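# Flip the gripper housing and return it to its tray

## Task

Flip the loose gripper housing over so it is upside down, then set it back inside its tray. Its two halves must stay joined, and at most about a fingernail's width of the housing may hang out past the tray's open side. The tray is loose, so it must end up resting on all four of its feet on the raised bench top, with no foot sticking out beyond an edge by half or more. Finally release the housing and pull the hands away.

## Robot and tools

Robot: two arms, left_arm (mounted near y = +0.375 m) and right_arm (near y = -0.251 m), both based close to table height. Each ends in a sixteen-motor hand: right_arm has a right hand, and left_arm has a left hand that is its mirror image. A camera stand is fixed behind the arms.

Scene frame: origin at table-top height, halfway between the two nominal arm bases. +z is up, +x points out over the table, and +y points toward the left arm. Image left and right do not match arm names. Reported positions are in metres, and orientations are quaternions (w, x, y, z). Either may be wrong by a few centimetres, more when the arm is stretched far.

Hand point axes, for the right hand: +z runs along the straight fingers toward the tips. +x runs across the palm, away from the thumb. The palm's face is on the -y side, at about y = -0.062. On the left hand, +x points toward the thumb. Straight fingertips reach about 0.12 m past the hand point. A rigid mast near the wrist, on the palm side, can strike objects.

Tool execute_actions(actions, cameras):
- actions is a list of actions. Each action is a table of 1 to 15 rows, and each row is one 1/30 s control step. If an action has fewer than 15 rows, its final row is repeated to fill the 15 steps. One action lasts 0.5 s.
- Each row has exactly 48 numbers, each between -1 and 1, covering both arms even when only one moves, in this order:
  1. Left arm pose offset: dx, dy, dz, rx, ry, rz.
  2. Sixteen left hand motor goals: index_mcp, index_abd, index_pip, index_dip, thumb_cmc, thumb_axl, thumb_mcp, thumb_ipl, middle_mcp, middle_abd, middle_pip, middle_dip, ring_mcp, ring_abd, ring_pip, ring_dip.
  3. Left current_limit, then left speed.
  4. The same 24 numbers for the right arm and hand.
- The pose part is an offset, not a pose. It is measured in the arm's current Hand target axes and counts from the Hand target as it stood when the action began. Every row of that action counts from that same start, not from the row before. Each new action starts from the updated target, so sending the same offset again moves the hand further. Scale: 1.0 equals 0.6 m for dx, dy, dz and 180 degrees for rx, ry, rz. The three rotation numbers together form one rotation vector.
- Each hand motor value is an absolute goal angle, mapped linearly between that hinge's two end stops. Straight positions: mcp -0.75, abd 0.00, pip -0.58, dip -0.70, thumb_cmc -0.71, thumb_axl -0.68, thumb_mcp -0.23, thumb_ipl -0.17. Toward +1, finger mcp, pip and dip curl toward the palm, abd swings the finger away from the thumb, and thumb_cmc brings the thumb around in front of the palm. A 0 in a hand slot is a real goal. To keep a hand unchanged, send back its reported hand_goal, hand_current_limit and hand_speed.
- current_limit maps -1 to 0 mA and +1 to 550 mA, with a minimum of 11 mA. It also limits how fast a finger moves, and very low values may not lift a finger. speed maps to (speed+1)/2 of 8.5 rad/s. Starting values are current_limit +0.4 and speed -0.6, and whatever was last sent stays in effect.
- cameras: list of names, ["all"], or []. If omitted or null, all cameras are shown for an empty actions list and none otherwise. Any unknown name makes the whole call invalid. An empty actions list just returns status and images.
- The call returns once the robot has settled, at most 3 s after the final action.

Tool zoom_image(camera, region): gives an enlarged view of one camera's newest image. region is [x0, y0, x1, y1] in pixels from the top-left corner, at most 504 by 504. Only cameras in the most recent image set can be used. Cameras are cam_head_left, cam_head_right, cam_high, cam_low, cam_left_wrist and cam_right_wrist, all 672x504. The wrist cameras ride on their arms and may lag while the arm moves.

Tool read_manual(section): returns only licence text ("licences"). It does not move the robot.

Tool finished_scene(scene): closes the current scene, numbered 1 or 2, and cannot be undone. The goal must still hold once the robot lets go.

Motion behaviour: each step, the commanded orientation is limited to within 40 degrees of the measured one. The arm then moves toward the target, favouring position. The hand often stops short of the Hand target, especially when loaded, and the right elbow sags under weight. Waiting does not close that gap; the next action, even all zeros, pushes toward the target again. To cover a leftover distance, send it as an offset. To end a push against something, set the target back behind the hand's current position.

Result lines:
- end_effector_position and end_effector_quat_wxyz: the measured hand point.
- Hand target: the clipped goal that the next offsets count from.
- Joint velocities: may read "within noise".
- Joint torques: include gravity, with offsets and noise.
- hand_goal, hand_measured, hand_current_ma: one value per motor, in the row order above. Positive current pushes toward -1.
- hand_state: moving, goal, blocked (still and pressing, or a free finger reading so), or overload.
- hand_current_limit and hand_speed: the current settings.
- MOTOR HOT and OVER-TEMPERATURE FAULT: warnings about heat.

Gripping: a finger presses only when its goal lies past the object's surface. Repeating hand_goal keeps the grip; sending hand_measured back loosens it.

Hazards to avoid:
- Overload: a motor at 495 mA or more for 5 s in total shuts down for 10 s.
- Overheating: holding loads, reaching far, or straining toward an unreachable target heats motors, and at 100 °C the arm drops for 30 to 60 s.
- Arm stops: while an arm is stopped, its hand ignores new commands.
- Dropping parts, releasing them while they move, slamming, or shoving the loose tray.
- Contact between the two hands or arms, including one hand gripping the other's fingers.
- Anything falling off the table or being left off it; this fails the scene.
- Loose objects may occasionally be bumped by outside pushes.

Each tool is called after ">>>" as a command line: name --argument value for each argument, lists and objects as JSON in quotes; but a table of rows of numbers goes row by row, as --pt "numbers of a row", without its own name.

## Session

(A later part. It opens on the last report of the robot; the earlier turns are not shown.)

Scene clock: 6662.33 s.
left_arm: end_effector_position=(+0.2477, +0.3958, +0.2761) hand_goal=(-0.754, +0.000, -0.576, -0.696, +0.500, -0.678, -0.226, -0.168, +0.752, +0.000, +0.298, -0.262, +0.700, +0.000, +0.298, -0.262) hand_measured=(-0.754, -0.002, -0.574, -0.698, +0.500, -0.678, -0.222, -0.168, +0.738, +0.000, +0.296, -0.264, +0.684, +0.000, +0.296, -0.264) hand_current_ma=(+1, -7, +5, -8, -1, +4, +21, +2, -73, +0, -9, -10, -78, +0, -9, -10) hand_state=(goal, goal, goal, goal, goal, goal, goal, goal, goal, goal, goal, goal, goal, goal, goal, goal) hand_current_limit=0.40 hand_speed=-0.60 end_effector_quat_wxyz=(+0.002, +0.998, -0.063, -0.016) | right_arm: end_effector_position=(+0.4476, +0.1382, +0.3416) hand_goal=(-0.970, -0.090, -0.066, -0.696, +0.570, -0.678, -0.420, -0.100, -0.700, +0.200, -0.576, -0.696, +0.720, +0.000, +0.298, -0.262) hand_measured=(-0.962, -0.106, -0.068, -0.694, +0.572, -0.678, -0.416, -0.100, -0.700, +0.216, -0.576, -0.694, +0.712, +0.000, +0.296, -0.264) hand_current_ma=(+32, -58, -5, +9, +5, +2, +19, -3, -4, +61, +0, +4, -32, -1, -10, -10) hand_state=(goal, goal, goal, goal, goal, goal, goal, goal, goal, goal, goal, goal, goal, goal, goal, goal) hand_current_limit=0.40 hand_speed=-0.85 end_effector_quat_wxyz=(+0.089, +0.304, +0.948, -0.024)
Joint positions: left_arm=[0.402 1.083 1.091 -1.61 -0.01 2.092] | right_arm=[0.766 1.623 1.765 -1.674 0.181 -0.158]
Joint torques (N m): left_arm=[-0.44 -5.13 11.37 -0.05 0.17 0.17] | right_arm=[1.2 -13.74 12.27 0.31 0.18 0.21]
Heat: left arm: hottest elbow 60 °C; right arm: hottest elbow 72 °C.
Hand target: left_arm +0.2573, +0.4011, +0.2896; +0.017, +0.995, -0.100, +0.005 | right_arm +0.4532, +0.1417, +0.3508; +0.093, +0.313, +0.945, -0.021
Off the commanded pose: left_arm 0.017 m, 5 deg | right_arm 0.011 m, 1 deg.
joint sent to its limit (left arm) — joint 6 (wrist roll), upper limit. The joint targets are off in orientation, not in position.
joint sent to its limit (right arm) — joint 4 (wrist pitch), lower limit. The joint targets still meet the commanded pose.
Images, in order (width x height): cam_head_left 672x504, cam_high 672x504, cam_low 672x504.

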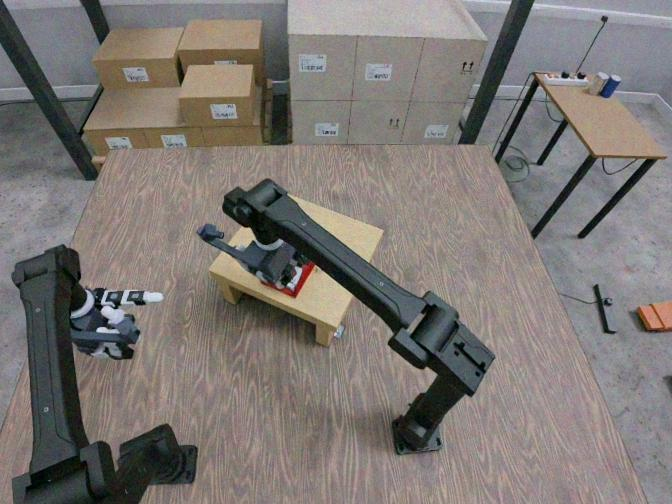

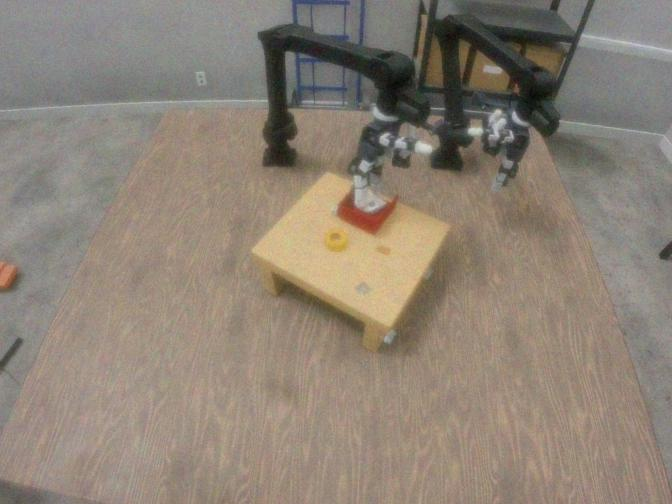

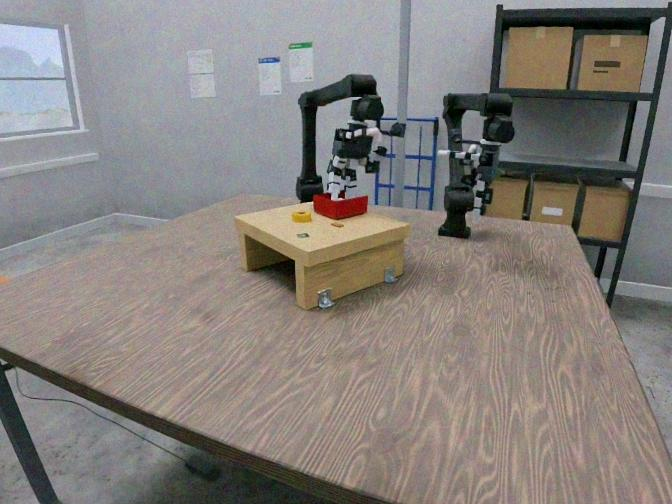

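>>> execute_actions --actions '[[[0,0,0,0,0,0,-0.754,0,-0.576,-0.696,0.5,-0.678,-0.226,-0.168,0.752,0,0.298,-0.262,0.7,0,0.298,-0.262,0.4,-0.6,0,0,0,0,0,0,-0.97,-0.05,-0.066,-0.696,0.57,-0.678,-0.42,-0.1,-0.7,0.19,-0.576,-0.696,0.72,0,0.298,-0.262,0.4,-0.85]],[[0,0,0,0,0,0,-0.754,0,-0.576,-0.696,0.5,-0.678,-0.226,-0.168,0.752,0,0.298,-0.262,0.7,0,0.298,-0.262,0.4,-0.6,0,0,0,0,0,0,-0.97,0,-0.066,-0.696,0.57,-0.678,-0.42,-0.1,-0.7,0.17,-0.576,-0.696,0.72,0,0.298,-0.262,0.4,-0.85]]]' --cameras '["cam_head_left", "cam_high", "cam_low"]'

>>> zoom_image --camera "cam_head_left" --region '[268, 251, 308, 291]'

>>> zoom_image --camera "cam_high" --region '[330, 160, 410, 240]'

>>> zoom_image --camera "cam_low" --region '[300, 150, 380, 230]'

Scene clock: 6670.83 s.
left_arm: end_effector_position=(+0.2477, +0.3958, +0.2761) hand_goal=(-0.754, +0.000, -0.576, -0.696, +0.500, -0.678, -0.226, -0.168, +0.752, +0.000, +0.298, -0.262, +0.700, +0.000, +0.298, -0.262) hand_measured=(-0.754, -0.002, -0.574, -0.698, +0.500, -0.678, -0.222, -0.168, +0.738, +0.000, +0.296, -0.264, +0.684, +0.000, +0.296, -0.264) hand_current_ma=(+1, -7, +5, -8, -1, +4, +21, +2, -73, +0, -9, -10, -78, +0, -9, -10) hand_state=(goal, goal, goal, goal, goal, goal, goal, goal, goal, goal, goal, goal, goal, goal, goal, goal) hand_current_limit=0.40 hand_speed=-0.60 end_effector_quat_wxyz=(+0.002, +0.998, -0.063, -0.016) | right_arm: end_effector_position=(+0.4477, +0.1381, +0.3417) hand_goal=(-0.970, +0.000, -0.066, -0.696, +0.570, -0.678, -0.420, -0.100, -0.700, +0.170, -0.576, -0.696, +0.720, +0.000, +0.298, -0.262) hand_measured=(-0.964, -0.054, -0.064, -0.694, +0.572, -0.678, -0.416, -0.100, -0.700, +0.214, -0.576, -0.694, +0.712, +0.000, +0.296, -0.264) hand_current_ma=(+26, -214, +9, +9, +5, +2, +19, -3, -4, +172, +0, +4, -32, -1, -10, -10) hand_state=(goal, blocked, goal, goal, goal, goal, goal, goal, goal, blocked, goal, goal, goal, goal, goal, goal) hand_current_limit=0.40 hand_speed=-0.85 end_effector_quat_wxyz=(+0.089, +0.304, +0.948, -0.024)
Joint positions: left_arm=[0.402 1.083 1.091 -1.61 -0.01 2.092] | right_arm=[0.766 1.623 1.765 -1.674 0.181 -0.157]
Joint torques (N m): left_arm=[-0.44 -5.13 11.34 0.02 0.17 0.15] | right_arm=[0.91 -12.75 12.07 0.5 0.13 0.16]
Heat: left arm: hottest elbow 60 °C; right arm: hottest elbow 71 °C.
Hand target: left_arm +0.2573, +0.4011, +0.2896; +0.017, +0.995, -0.100, +0.005 | right_arm +0.4532, +0.1417, +0.3508; +0.093, +0.313, +0.945, -0.021
Off the commanded pose: left_arm 0.017 m, 5 deg | right_arm 0.011 m, 1 deg.
joint sent to its limit (left arm) — joint 6 (wrist roll), upper limit. The joint targets are off in orientation, not in position.
joint sent to its limit (right arm) — joint 4 (wrist pitch), lower limit. The joint targets still meet the commanded pose.
Images, in order (width x height): cam_head_left 672x504, cam_high 672x504, cam_low 672x504.

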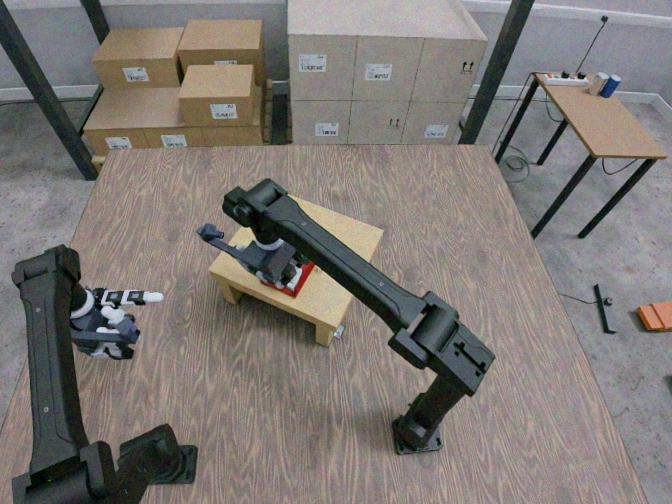

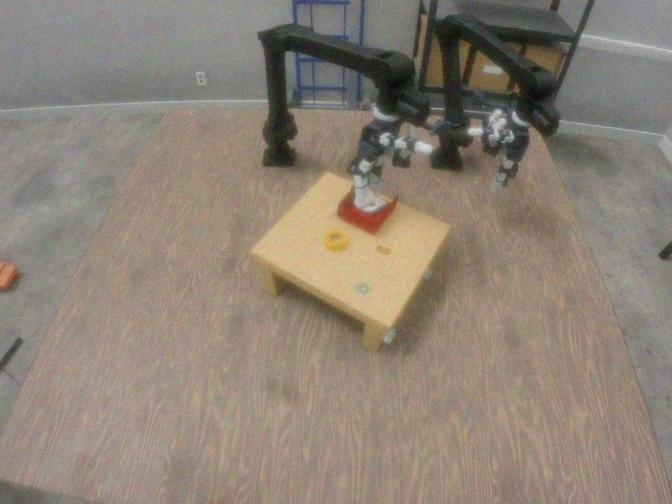

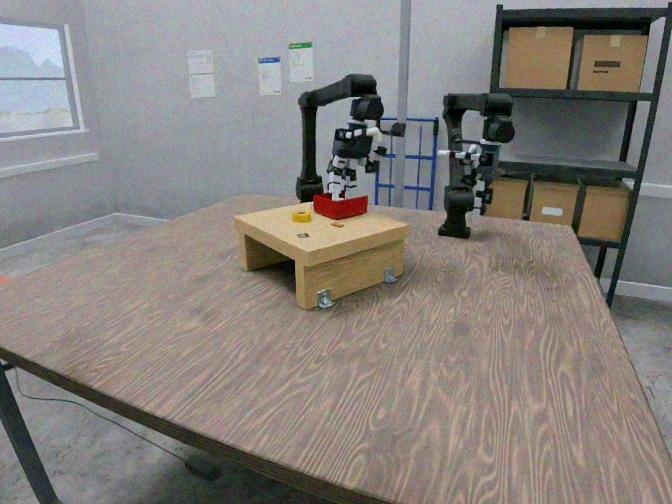

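Scaled by 12.600 from the camera's 672x504 image, which has a finer 960x720 frame.

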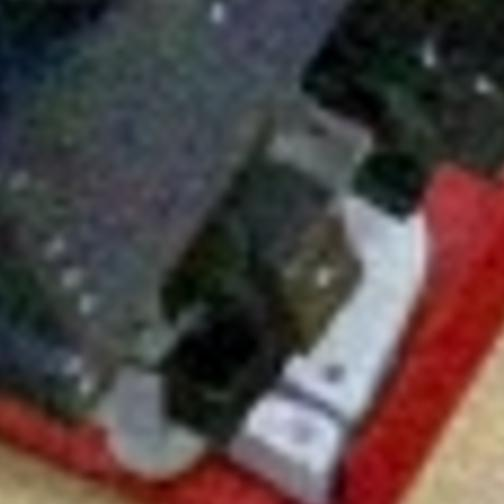

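Scaled by 6.300 from the camera's 672x504 image, which has a finer 960x720 frame.

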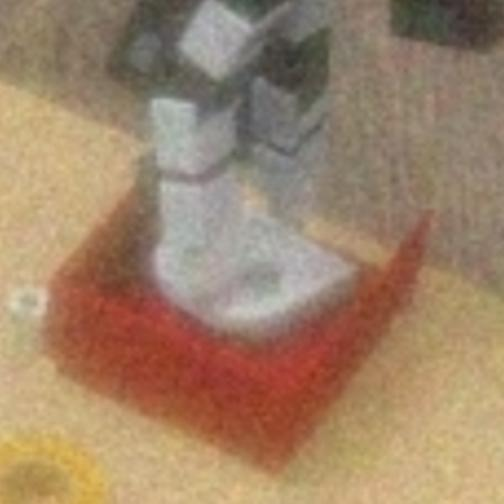

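Scaled by 6.300 from the camera's 672x504 image, which has a finer 960x720 frame.

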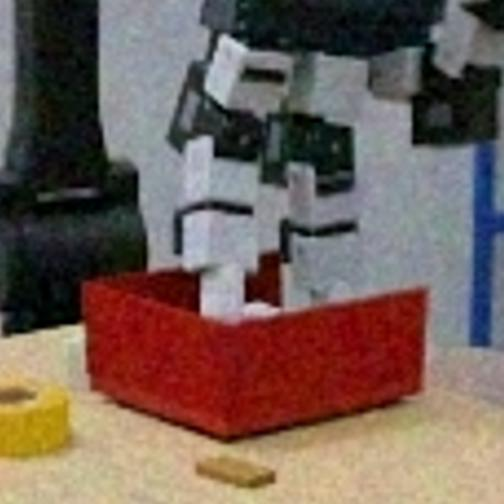

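>>> execute_actions --actions '[]'

>>> zoom_image --camera "cam_head_right" --region '[258, 241, 318, 301]'

>>> zoom_image --camera "cam_high" --region '[340, 180, 390, 230]'

Scene clock: 6686.20 s.
left_arm: end_effector_position=(+0.2477, +0.3958, +0.2761) hand_goal=(-0.754, +0.000, -0.576, -0.696, +0.500, -0.678, -0.226, -0.168, +0.752, +0.000, +0.298, -0.262, +0.700, +0.000, +0.298, -0.262) hand_measured=(-0.754, -0.002, -0.574, -0.698, +0.500, -0.678, -0.222, -0.168, +0.738, +0.000, +0.296, -0.264, +0.684, +0.000, +0.296, -0.264) hand_current_ma=(+1, -7, +5, -8, -1, +4, +21, +2, -73, +0, -9, -10, -78, +0, -9, -10) hand_state=(goal, goal, goal, goal, goal, goal, goal, goal, goal, goal, goal, goal, goal, goal, goal, goal) hand_current_limit=0.40 hand_speed=-0.60 end_effector_quat_wxyz=(+0.002, +0.998, -0.063, -0.016) | right_arm: end_effector_position=(+0.4477, +0.1381, +0.3417) hand_goal=(-0.970, +0.000, -0.066, -0.696, +0.570, -0.678, -0.420, -0.100, -0.700, +0.170, -0.576, -0.696, +0.720, +0.000, +0.298, -0.262) hand_measured=(-0.964, -0.054, -0.064, -0.694, +0.572, -0.678, -0.416, -0.100, -0.700, +0.214, -0.576, -0.694, +0.712, +0.000, +0.296, -0.264) hand_current_ma=(+26, -214, +9, +9, +5, +2, +19, -3, -4, +172, +0, +4, -32, -1, -10, -10) hand_state=(goal, blocked, goal, goal, goal, goal, goal, goal, goal, blocked, goal, goal, goal, goal, goal, goal) hand_current_limit=0.40 hand_speed=-0.85 end_effector_quat_wxyz=(+0.089, +0.304, +0.948, -0.024)
Joint positions: left_arm=[0.402 1.083 1.091 -1.61 -0.01 2.092] | right_arm=[0.766 1.623 1.765 -1.674 0.181 -0.157]
Joint velocities: within noise
Joint torques (N m): left_arm=[-0.73 -5.13 11.44 -0.02 0.2 0.17] | right_arm=[1.14 -13.45 12.23 0.36 0.12 0.17]
Heat: left arm: hottest elbow 60 °C; right arm: hottest elbow 71 °C.
Hand target: left_arm +0.2573, +0.4011, +0.2896; +0.017, +0.995, -0.100, +0.005 | right_arm +0.4532, +0.1417, +0.3508; +0.093, +0.313, +0.945, -0.021
Off the commanded pose: left_arm 0.017 m, 5 deg | right_arm 0.011 m, 1 deg.
camera_calibration:
cam_left_wrist: T_world_to_cam=[[-0.691296, 0.720747, 0.0513151, -0.162858], [0.530772, 0.458328, 0.712893, -0.559243], [0.490297, 0.520056, -0.699393, -0.0119798], [0, 0, 0, 1]] pos_world=[0.190121, 0.379927, 0.398659]
cam_right_wrist: T_world_to_cam=[[0.98572, 0.0712307, 0.152588, -0.469185], [-0.0756031, -0.622477, 0.778978, -0.190091], [0.15047, -0.77939, -0.608203, 0.37114], [0, 0, 0, 1]] pos_world=[0.392268, 0.204356, 0.445398]

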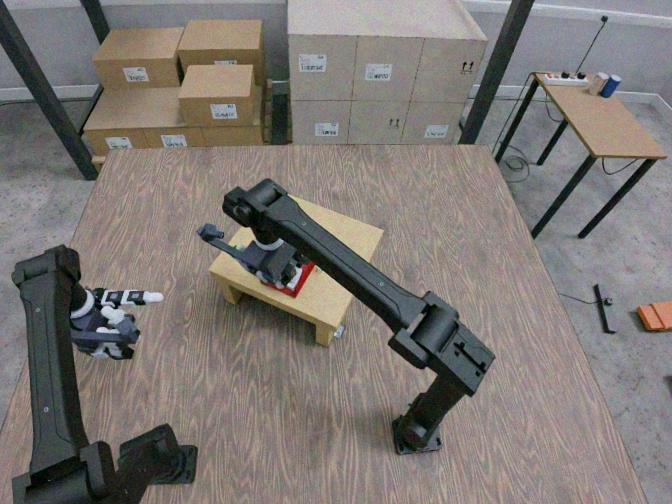

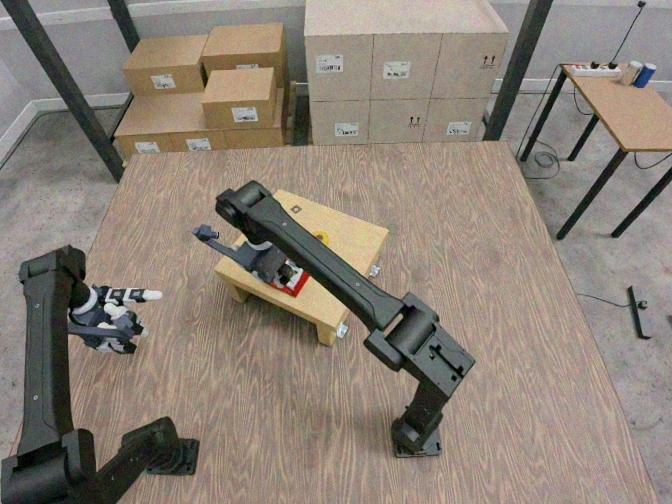

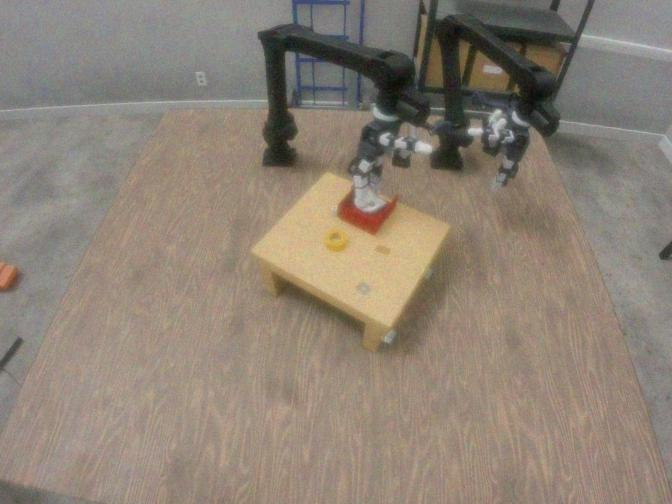

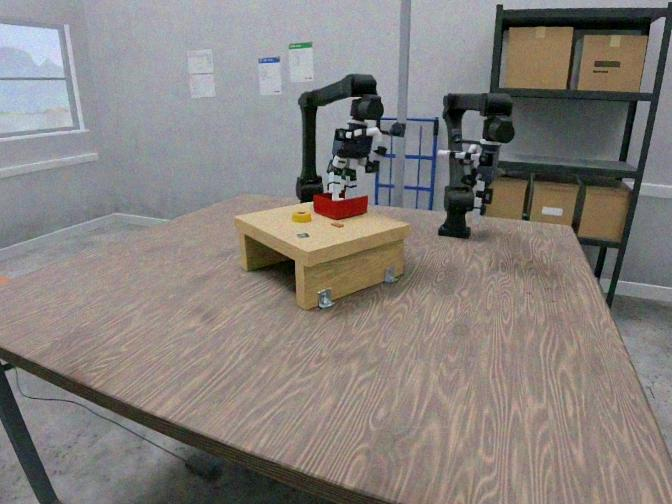

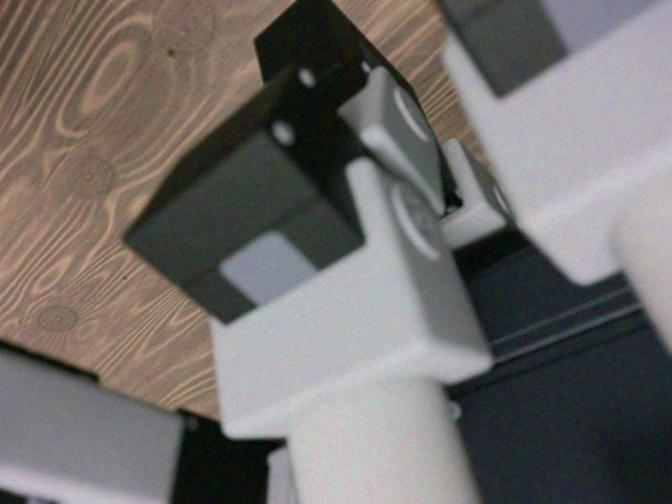

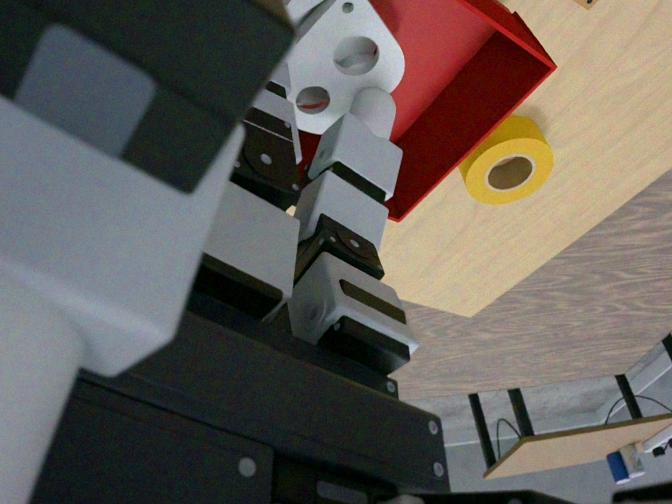

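Scaled by 8.400 from the camera's 672x504 image, which has a finer 960x720 frame.

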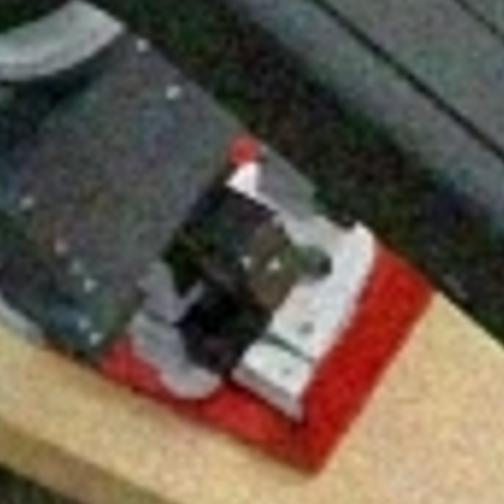

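Scaled by 10.080 from the camera's 672x504 image, which has a finer 960x720 frame.

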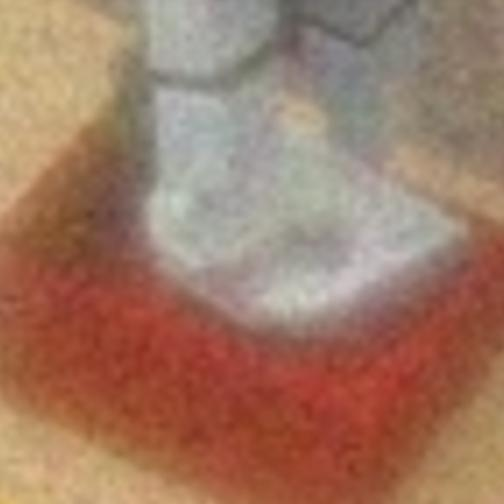

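>>> zoom_image --camera "cam_right_wrist" --region '[250, 0, 450, 200]'

Scaled by 2.520 from the camera's 672x504 image, which has a finer 960x720 frame.

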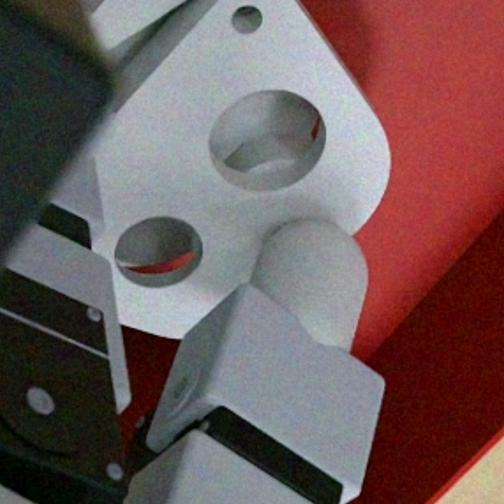

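>>> execute_actions --actions '[[[0,0,0,0,0,0,-0.754,0,-0.576,-0.696,0.5,-0.678,-0.226,-0.168,0.752,0,0.298,-0.262,0.7,0,0.298,-0.262,0.4,-0.6,0,0,0,0,0,0,-0.97,-0.24,-0.066,-0.696,0.57,-0.678,-0.42,-0.1,-0.7,0.22,-0.576,-0.696,0.72,0,0.298,-0.262,0.4,-0.6]],[[0,0,0,0,0,0,-0.754,0,-0.576,-0.696,0.5,-0.678,-0.226,-0.168,0.752,0,0.298,-0.262,0.7,0,0.298,-0.262,0.4,-0.6,0,0,0,0,0,0,-0.69,-0.24,-0.576,-0.696,0.57,-0.678,-0.42,-0.1,-0.7,0.22,-0.576,-0.696,0.72,0,0.298,-0.262,0.4,-0.6]]]' --cameras '["cam_right_wrist", "cam_head_left"]'

>>> zoom_image --camera "cam_right_wrist" --region '[250, 0, 450, 200]'

>>> zoom_image --camera "cam_head_left" --region '[268, 251, 308, 291]'

Scene clock: 6712.17 s.
left_arm: end_effector_position=(+0.2477, +0.3958, +0.2761) hand_goal=(-0.754, +0.000, -0.576, -0.696, +0.500, -0.678, -0.226, -0.168, +0.752, +0.000, +0.298, -0.262, +0.700, +0.000, +0.298, -0.262) hand_measured=(-0.754, -0.002, -0.574, -0.698, +0.500, -0.678, -0.222, -0.168, +0.738, +0.000, +0.296, -0.264, +0.684, +0.000, +0.296, -0.264) hand_current_ma=(+1, -7, +5, -8, -1, +4, +21, +2, -73, +0, -9, -10, -78, +0, -9, -10) hand_state=(goal, goal, goal, goal, goal, goal, goal, goal, goal, goal, goal, goal, goal, goal, goal, goal) hand_current_limit=0.40 hand_speed=-0.60 end_effector_quat_wxyz=(+0.002, +0.998, -0.063, -0.016) | right_arm: end_effector_position=(+0.4478, +0.1381, +0.3415) hand_goal=(-0.690, -0.240, -0.576, -0.696, +0.570, -0.678, -0.420, -0.100, -0.700, +0.220, -0.576, -0.696, +0.720, +0.000, +0.298, -0.262) hand_measured=(-0.692, -0.234, -0.572, -0.694, +0.572, -0.678, -0.416, -0.100, -0.700, +0.224, -0.576, -0.694, +0.712, +0.000, +0.296, -0.264) hand_current_ma=(-6, +21, +12, +9, +5, +2, +19, -3, -4, +10, +0, +4, -32, -1, -10, -10) hand_state=(goal, goal, goal, goal, goal, goal, goal, goal, goal, goal, goal, goal, goal, goal, goal, goal) hand_current_limit=0.40 hand_speed=-0.60 end_effector_quat_wxyz=(+0.089, +0.304, +0.948, -0.024)
Joint positions: left_arm=[0.402 1.083 1.091 -1.61 -0.01 2.092] | right_arm=[0.766 1.623 1.765 -1.674 0.181 -0.157]
Joint torques (N m): left_arm=[-0.62 -5.01 11.44 0.08 0.18 0.16] | right_arm=[1.14 -13.39 12.27 0.43 0.2 0.2]
Heat: left arm: hottest elbow 60 °C; right arm: hottest elbow 70 °C.
Hand target: left_arm +0.2573, +0.4011, +0.2896; +0.017, +0.995, -0.100, +0.005 | right_arm +0.4532, +0.1417, +0.3509; +0.093, +0.313, +0.945, -0.021
Off the commanded pose: left_arm 0.017 m, 5 deg | right_arm 0.011 m, 1 deg.
joint sent to its limit (left arm) — joint 6 (wrist roll), upper limit. The joint targets are off in orientation, not in position.
joint sent to its limit (right arm) — joint 4 (wrist pitch), lower limit. The joint targets still meet the commanded pose.
camera_calibration:
cam_right_wrist: T_world_to_cam=[[0.985766, 0.0712399, 0.152286, -0.469131], [-0.0753845, -0.622342, 0.779107, -0.189958], [0.150277, -0.779497, -0.608113, 0.371078], [0, 0, 0, 1]] pos_world=[0.392368, 0.204456, 0.445098]
Images, in order (width x height): cam_head_left 672x504, cam_right_wrist 672x504.

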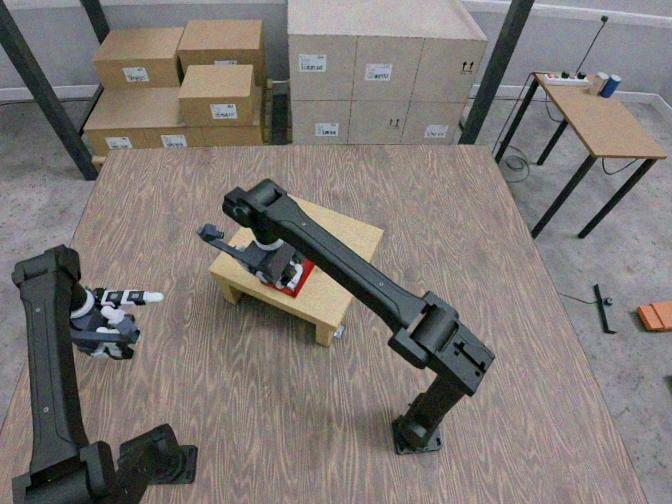

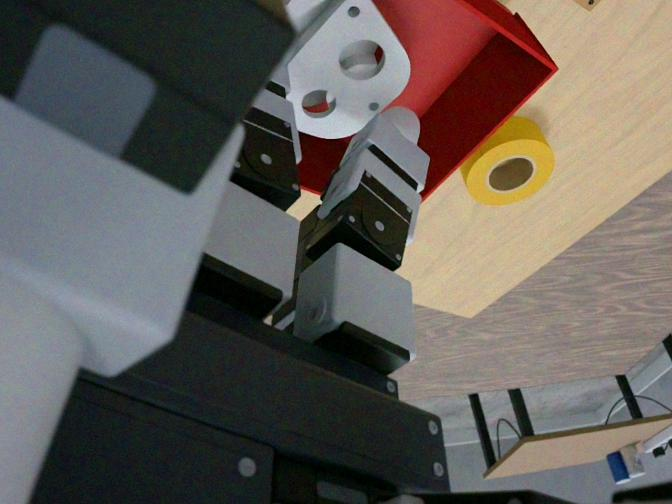

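Scaled by 2.520 from the camera's 672x504 image, which has a finer 960x720 frame.

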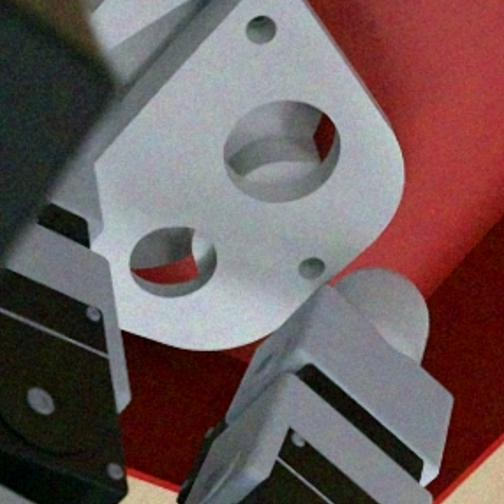

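Scaled by 12.600 from the camera's 672x504 image, which has a finer 960x720 frame.

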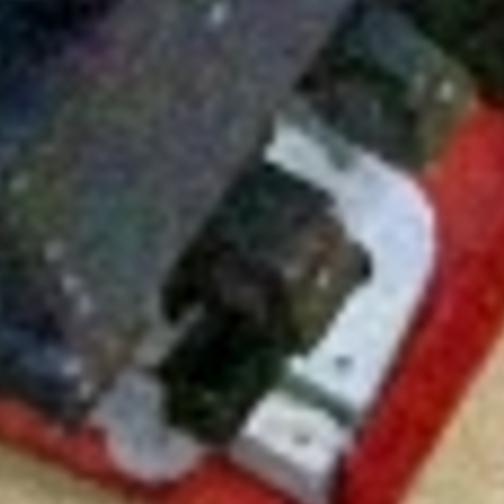

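>>> execute_actions --actions '[[[0,0,0,0,0,0,-0.754,0,-0.576,-0.696,0.5,-0.678,-0.226,-0.168,0.752,0,0.298,-0.262,0.7,0,0.298,-0.262,0.4,-0.6,0,0,0,0,0,0,-0.69,-0.18,-0.576,-0.696,0.57,-0.678,-0.42,-0.1,-0.7,0.22,-0.576,-0.696,0.72,0,0.298,-0.262,0.4,-0.8]]]' --cameras '["cam_right_wrist", "cam_head_left"]'

>>> zoom_image --camera "cam_right_wrist" --region '[250, 0, 450, 200]'

>>> zoom_image --camera "cam_head_left" --region '[268, 251, 308, 291]'

Scene clock: 6738.67 s.
left_arm: end_effector_position=(+0.2477, +0.3958, +0.2761) hand_goal=(-0.754, +0.000, -0.576, -0.696, +0.500, -0.678, -0.226, -0.168, +0.752, +0.000, +0.298, -0.262, +0.700, +0.000, +0.298, -0.262) hand_measured=(-0.754, -0.002, -0.574, -0.698, +0.500, -0.678, -0.222, -0.168, +0.738, +0.000, +0.296, -0.264, +0.684, +0.000, +0.296, -0.264) hand_current_ma=(+1, -7, +5, -8, -1, +4, +21, +2, -73, +0, -9, -10, -78, +0, -9, -10) hand_state=(goal, goal, goal, goal, goal, goal, goal, goal, goal, goal, goal, goal, goal, goal, goal, goal) hand_current_limit=0.40 hand_speed=-0.60 end_effector_quat_wxyz=(+0.002, +0.998, -0.063, -0.016) | right_arm: end_effector_position=(+0.4478, +0.1381, +0.3415) hand_goal=(-0.690, -0.180, -0.576, -0.696, +0.570, -0.678, -0.420, -0.100, -0.700, +0.220, -0.576, -0.696, +0.720, +0.000, +0.298, -0.262) hand_measured=(-0.692, -0.186, -0.572, -0.694, +0.572, -0.678, -0.416, -0.100, -0.700, +0.224, -0.576, -0.694, +0.712, +0.000, +0.296, -0.264) hand_current_ma=(-6, -18, +12, +9, +5, +2, +19, -3, -4, +10, +0, +4, -32, -1, -10, -10) hand_state=(goal, goal, goal, goal, goal, goal, goal, goal, goal, goal, goal, goal, goal, goal, goal, goal) hand_current_limit=0.40 hand_speed=-0.80 end_effector_quat_wxyz=(+0.089, +0.304, +0.948, -0.024)
Joint positions: left_arm=[0.402 1.083 1.091 -1.61 -0.01 2.092] | right_arm=[0.766 1.623 1.765 -1.674 0.181 -0.157]
Joint torques (N m): left_arm=[-0.62 -5.01 11.38 0.02 0.19 0.15] | right_arm=[2.08 -13.22 12.27 0.32 0.17 0.14]
Heat: left arm: hottest elbow 60 °C; right arm: hottest elbow 69 °C.
Hand target: left_arm +0.2573, +0.4011, +0.2896; +0.017, +0.995, -0.100, +0.005 | right_arm +0.4532, +0.1417, +0.3509; +0.093, +0.313, +0.945, -0.021
Off the commanded pose: left_arm 0.017 m, 5 deg | right_arm 0.011 m, 1 deg.
joint sent to its limit (left arm) — joint 6 (wrist roll), upper limit. The joint targets are off in orientation, not in position.
joint sent to its limit (right arm) — joint 4 (wrist pitch), lower limit. The joint targets still meet the commanded pose.
camera_calibration:
cam_right_wrist: T_world_to_cam=[[0.985766, 0.0712399, 0.152286, -0.469131], [-0.0753845, -0.622342, 0.779107, -0.189958], [0.150277, -0.779497, -0.608113, 0.371078], [0, 0, 0, 1]] pos_world=[0.392368, 0.204456, 0.445098]
Images, in order (width x height): cam_head_left 672x504, cam_right_wrist 672x504.

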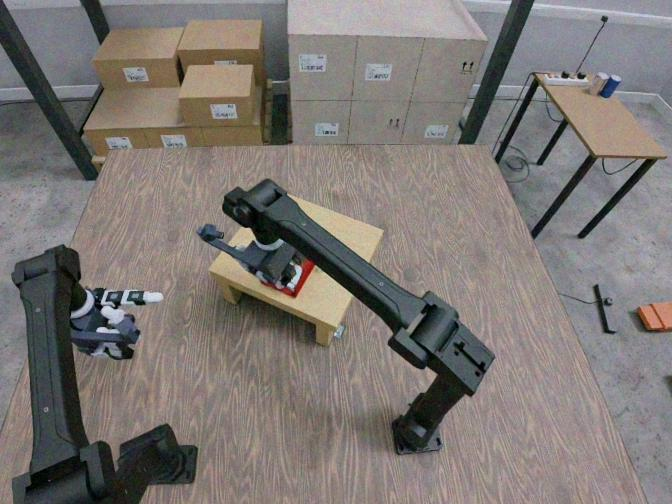

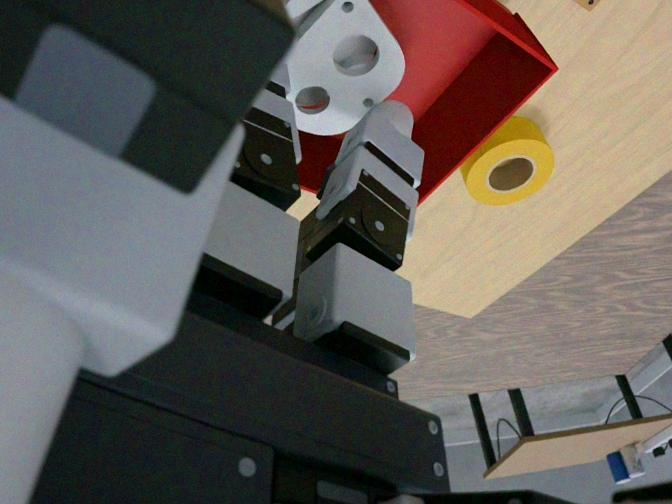

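Scaled by 2.520 from the camera's 672x504 image, which has a finer 960x720 frame.

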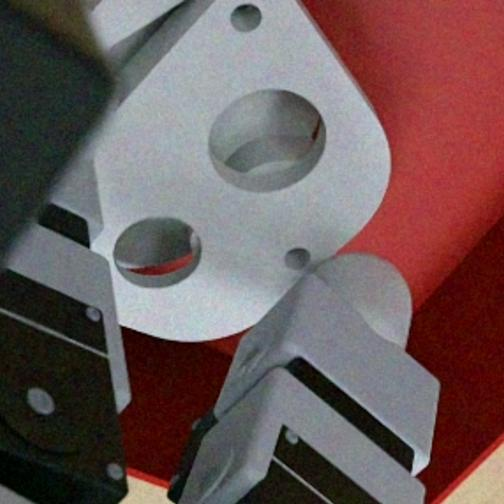

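Scaled by 12.600 from the camera's 672x504 image, which has a finer 960x720 frame.

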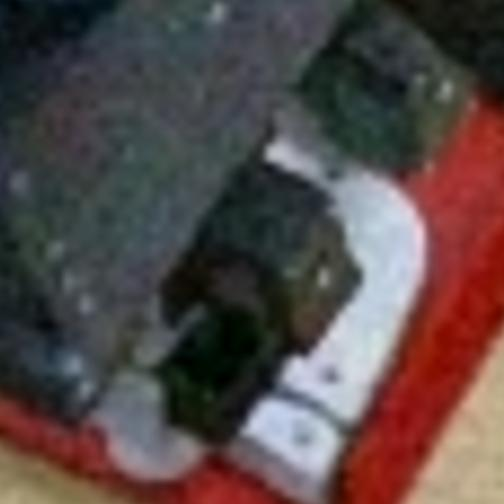

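>>> execute_actions --actions '[[[0,0,0,0,0,0,-0.754,0,-0.576,-0.696,0.5,-0.678,-0.226,-0.168,0.752,0,0.298,-0.262,0.7,0,0.298,-0.262,0.4,-0.6,0,0,0,0,0,0,-0.69,-0.13,-0.576,-0.696,0.57,-0.678,-0.42,-0.1,-0.7,0.2,-0.576,-0.696,0.72,0,0.298,-0.262,0.4,-0.8]]]' --cameras '["cam_right_wrist", "cam_head_left"]'

>>> zoom_image --camera "cam_right_wrist" --region '[250, 0, 450, 200]'

>>> zoom_image --camera "cam_head_left" --region '[268, 251, 308, 291]'

Scene clock: 6748.03 s.
left_arm: end_effector_position=(+0.2477, +0.3958, +0.2761) hand_goal=(-0.754, +0.000, -0.576, -0.696, +0.500, -0.678, -0.226, -0.168, +0.752, +0.000, +0.298, -0.262, +0.700, +0.000, +0.298, -0.262) hand_measured=(-0.754, -0.002, -0.574, -0.698, +0.500, -0.678, -0.222, -0.168, +0.738, +0.000, +0.296, -0.264, +0.684, +0.000, +0.296, -0.264) hand_current_ma=(+1, -7, +5, -8, -1, +4, +21, +2, -73, +0, -9, -10, -78, +0, -9, -10) hand_state=(goal, goal, goal, goal, goal, goal, goal, goal, goal, goal, goal, goal, goal, goal, goal, goal) hand_current_limit=0.40 hand_speed=-0.60 end_effector_quat_wxyz=(+0.002, +0.998, -0.063, -0.016) | right_arm: end_effector_position=(+0.4478, +0.1381, +0.3415) hand_goal=(-0.690, -0.130, -0.576, -0.696, +0.570, -0.678, -0.420, -0.100, -0.700, +0.200, -0.576, -0.696, +0.720, +0.000, +0.298, -0.262) hand_measured=(-0.692, -0.176, -0.572, -0.694, +0.572, -0.678, -0.416, -0.100, -0.700, +0.222, -0.576, -0.694, +0.712, +0.000, +0.296, -0.264) hand_current_ma=(-5, -178, +11, +9, +5, +2, +19, -3, -4, +78, +0, +4, -32, -1, -10, -10) hand_state=(goal, blocked, goal, goal, goal, goal, goal, goal, goal, blocked, goal, goal, goal, goal, goal, goal) hand_current_limit=0.40 hand_speed=-0.80 end_effector_quat_wxyz=(+0.089, +0.304, +0.948, -0.024)
Joint positions: left_arm=[0.402 1.083 1.091 -1.61 -0.01 2.092] | right_arm=[0.766 1.623 1.765 -1.674 0.181 -0.157]
Joint torques (N m): left_arm=[-0.56 -4.89 11.38 -0.01 0.19 0.15] | right_arm=[1.32 -13.16 12.15 0.5 0.1 0.17]
Heat: left arm: hottest elbow 60 °C; right arm: hottest elbow 69 °C.
Hand target: left_arm +0.2573, +0.4011, +0.2896; +0.017, +0.995, -0.100, +0.005 | right_arm +0.4532, +0.1417, +0.3509; +0.093, +0.313, +0.945, -0.021
Off the commanded pose: left_arm 0.017 m, 5 deg | right_arm 0.011 m, 1 deg.
joint sent to its limit (left arm) — joint 6 (wrist roll), upper limit. The joint targets are off in orientation, not in position.
joint sent to its limit (right arm) — joint 4 (wrist pitch), lower limit. The joint targets still meet the commanded pose.
camera_calibration:
cam_right_wrist: T_world_to_cam=[[0.985766, 0.0712399, 0.152286, -0.469131], [-0.0753845, -0.622342, 0.779107, -0.189958], [0.150277, -0.779497, -0.608113, 0.371078], [0, 0, 0, 1]] pos_world=[0.392368, 0.204456, 0.445098]
Images, in order (width x height): cam_head_left 672x504, cam_right_wrist 672x504.

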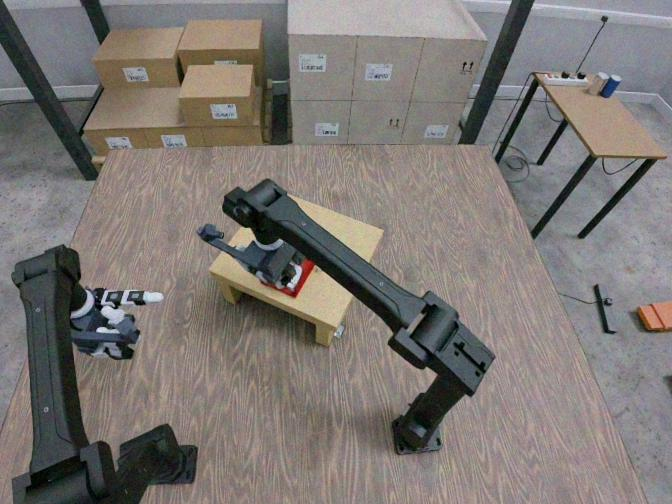

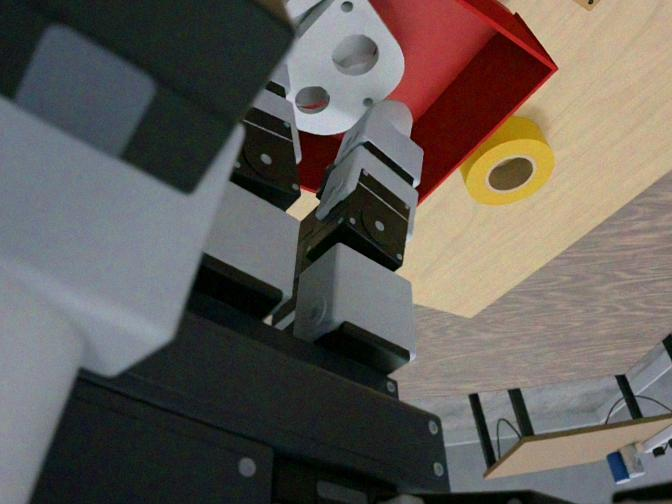

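Scaled by 2.520 from the camera's 672x504 image, which has a finer 960x720 frame.

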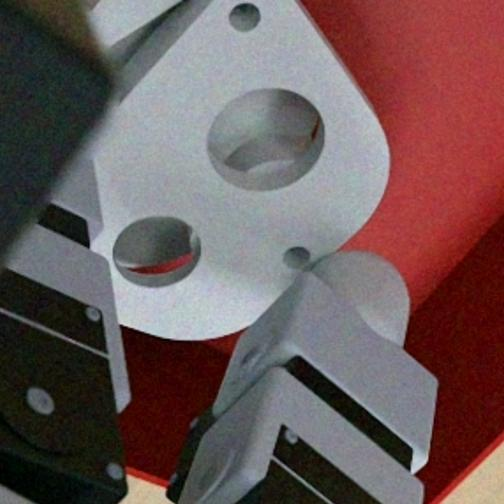

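Scaled by 12.600 from the camera's 672x504 image, which has a finer 960x720 frame.

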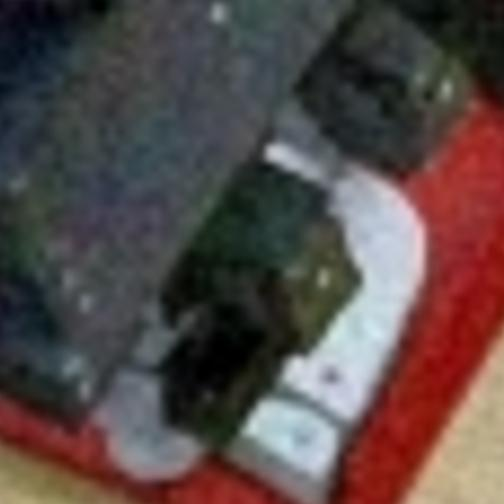

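>>> execute_actions --actions '[[[0,0,0,0,0,0,-0.754,0,-0.576,-0.696,0.5,-0.678,-0.226,-0.168,0.752,0,0.298,-0.262,0.7,0,0.298,-0.262,0.4,-0.6,0,0,0,0,0,0,-0.69,-0.23,-0.576,-0.696,0.57,-0.678,-0.42,-0.1,-0.7,0.2,-0.576,-0.696,0.72,0,0.298,-0.262,0.4,-0.8],[0,0,0,0,0,0,-0.754,0,-0.576,-0.696,0.5,-0.678,-0.226,-0.168,0.752,0,0.298,-0.262,0.7,0,0.298,-0.262,0.4,-0.6,0,0,0,0,0,0,-0.904,-0.23,-0.205,-0.696,0.57,-0.678,-0.42,-0.1,-0.7,0.2,-0.576,-0.696,0.72,0,0.298,-0.262,0.4,-0.6]],[[0,0,0,0,0,0,-0.754,0,-0.576,-0.696,0.5,-0.678,-0.226,-0.168,0.752,0,0.298,-0.262,0.7,0,0.298,-0.262,0.4,-0.6,0,0,0,0,0,0,-0.904,-0.13,-0.205,-0.696,0.57,-0.678,-0.42,-0.1,-0.7,0.18,-0.576,-0.696,0.72,0,0.298,-0.262,0.4,-0.8]]]' --cameras '["cam_right_wrist", "cam_head_left"]'

>>> zoom_image --camera "cam_right_wrist" --region '[250, 0, 450, 200]'

>>> zoom_image --camera "cam_head_left" --region '[268, 251, 308, 291]'

Scene clock: 6765.53 s.
left_arm: end_effector_position=(+0.2477, +0.3958, +0.2761) hand_goal=(-0.754, +0.000, -0.576, -0.696, +0.500, -0.678, -0.226, -0.168, +0.752, +0.000, +0.298, -0.262, +0.700, +0.000, +0.298, -0.262) hand_measured=(-0.754, -0.002, -0.574, -0.698, +0.500, -0.678, -0.222, -0.168, +0.738, +0.000, +0.296, -0.264, +0.684, +0.000, +0.296, -0.264) hand_current_ma=(+1, -7, +5, -8, -1, +4, +21, +2, -73, +0, -9, -10, -78, +0, -9, -10) hand_state=(goal, goal, goal, goal, goal, goal, goal, goal, goal, goal, goal, goal, goal, goal, goal, goal) hand_current_limit=0.40 hand_speed=-0.60 end_effector_quat_wxyz=(+0.002, +0.998, -0.063, -0.016) | right_arm: end_effector_position=(+0.4480, +0.1379, +0.3415) hand_goal=(-0.904, -0.130, -0.206, -0.696, +0.570, -0.678, -0.420, -0.100, -0.700, +0.180, -0.576, -0.696, +0.720, +0.000, +0.298, -0.262) hand_measured=(-0.898, -0.172, -0.208, -0.694, +0.572, -0.678, -0.416, -0.100, -0.700, +0.194, -0.576, -0.694, +0.712, +0.000, +0.296, -0.264) hand_current_ma=(+26, -161, -6, +9, +5, +2, +19, -3, -3, +50, +0, +4, -32, -1, -10, -10) hand_state=(goal, blocked, goal, goal, goal, goal, goal, goal, goal, goal, goal, goal, goal, goal, goal, goal) hand_current_limit=0.40 hand_speed=-0.80 end_effector_quat_wxyz=(+0.090, +0.304, +0.948, -0.024)
Joint positions: left_arm=[0.402 1.083 1.091 -1.61 -0.01 2.092] | right_arm=[0.766 1.623 1.765 -1.674 0.182 -0.157]
Joint torques (N m): left_arm=[-0.21 -5.13 11.4 0.05 0.19 0.16] | right_arm=[1.14 -14.04 12.29 0.38 0.14 0.13]
Heat: left arm: hottest elbow 60 °C; right arm: hottest elbow 69 °C.
Hand target: left_arm +0.2573, +0.4011, +0.2896; +0.017, +0.995, -0.100, +0.005 | right_arm +0.4532, +0.1417, +0.3509; +0.093, +0.313, +0.945, -0.021
Off the commanded pose: left_arm 0.017 m, 5 deg | right_arm 0.011 m, 1 deg.
joint sent to its limit (left arm) — joint 6 (wrist roll), upper limit. The joint targets are off in orientation, not in position.
joint sent to its limit (right arm) — joint 4 (wrist pitch), lower limit. The joint targets still meet the commanded pose.
camera_calibration:
cam_right_wrist: T_world_to_cam=[[0.985591, 0.0713752, 0.153346, -0.469653], [-0.0763058, -0.62148, 0.779705, -0.190094], [0.150953, -0.780172, -0.607079, 0.370399], [0, 0, 0, 1]] pos_world=[0.392468, 0.204357, 0.445099]
Images, in order (width x height): cam_head_left 672x504, cam_right_wrist 672x504.

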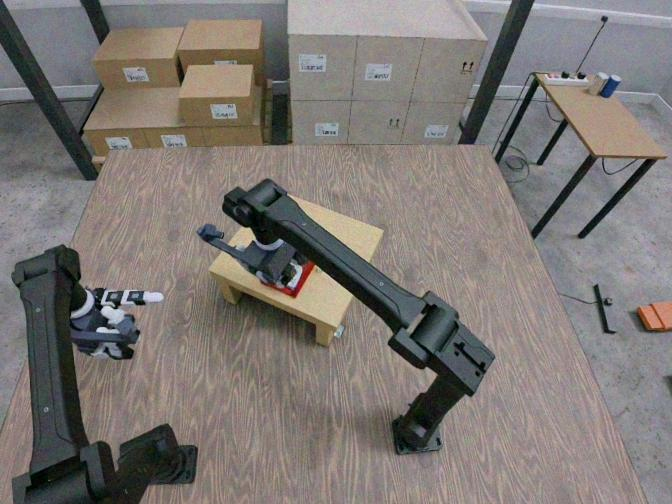

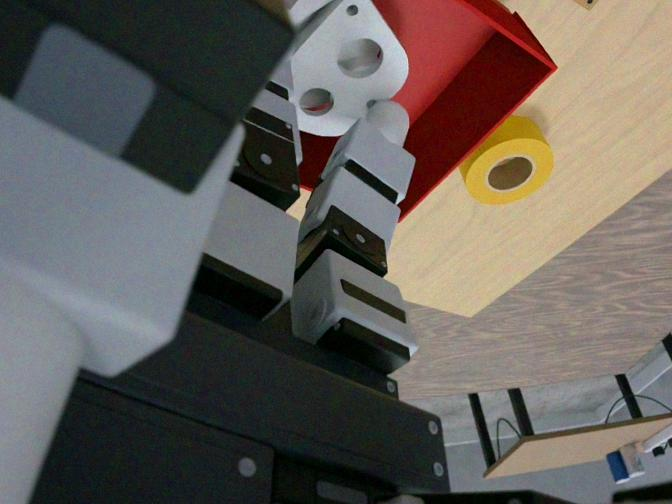

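Scaled by 2.520 from the camera's 672x504 image, which has a finer 960x720 frame.

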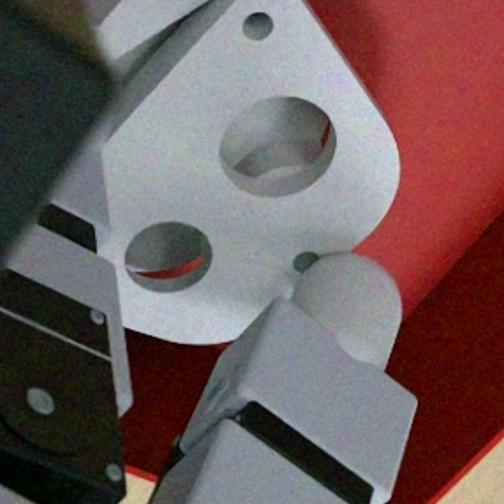

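Scaled by 12.600 from the camera's 672x504 image, which has a finer 960x720 frame.

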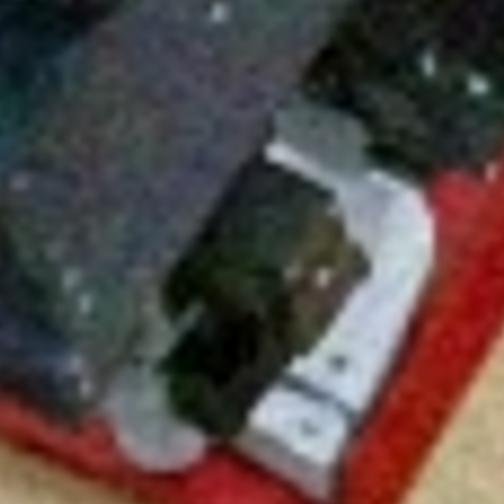

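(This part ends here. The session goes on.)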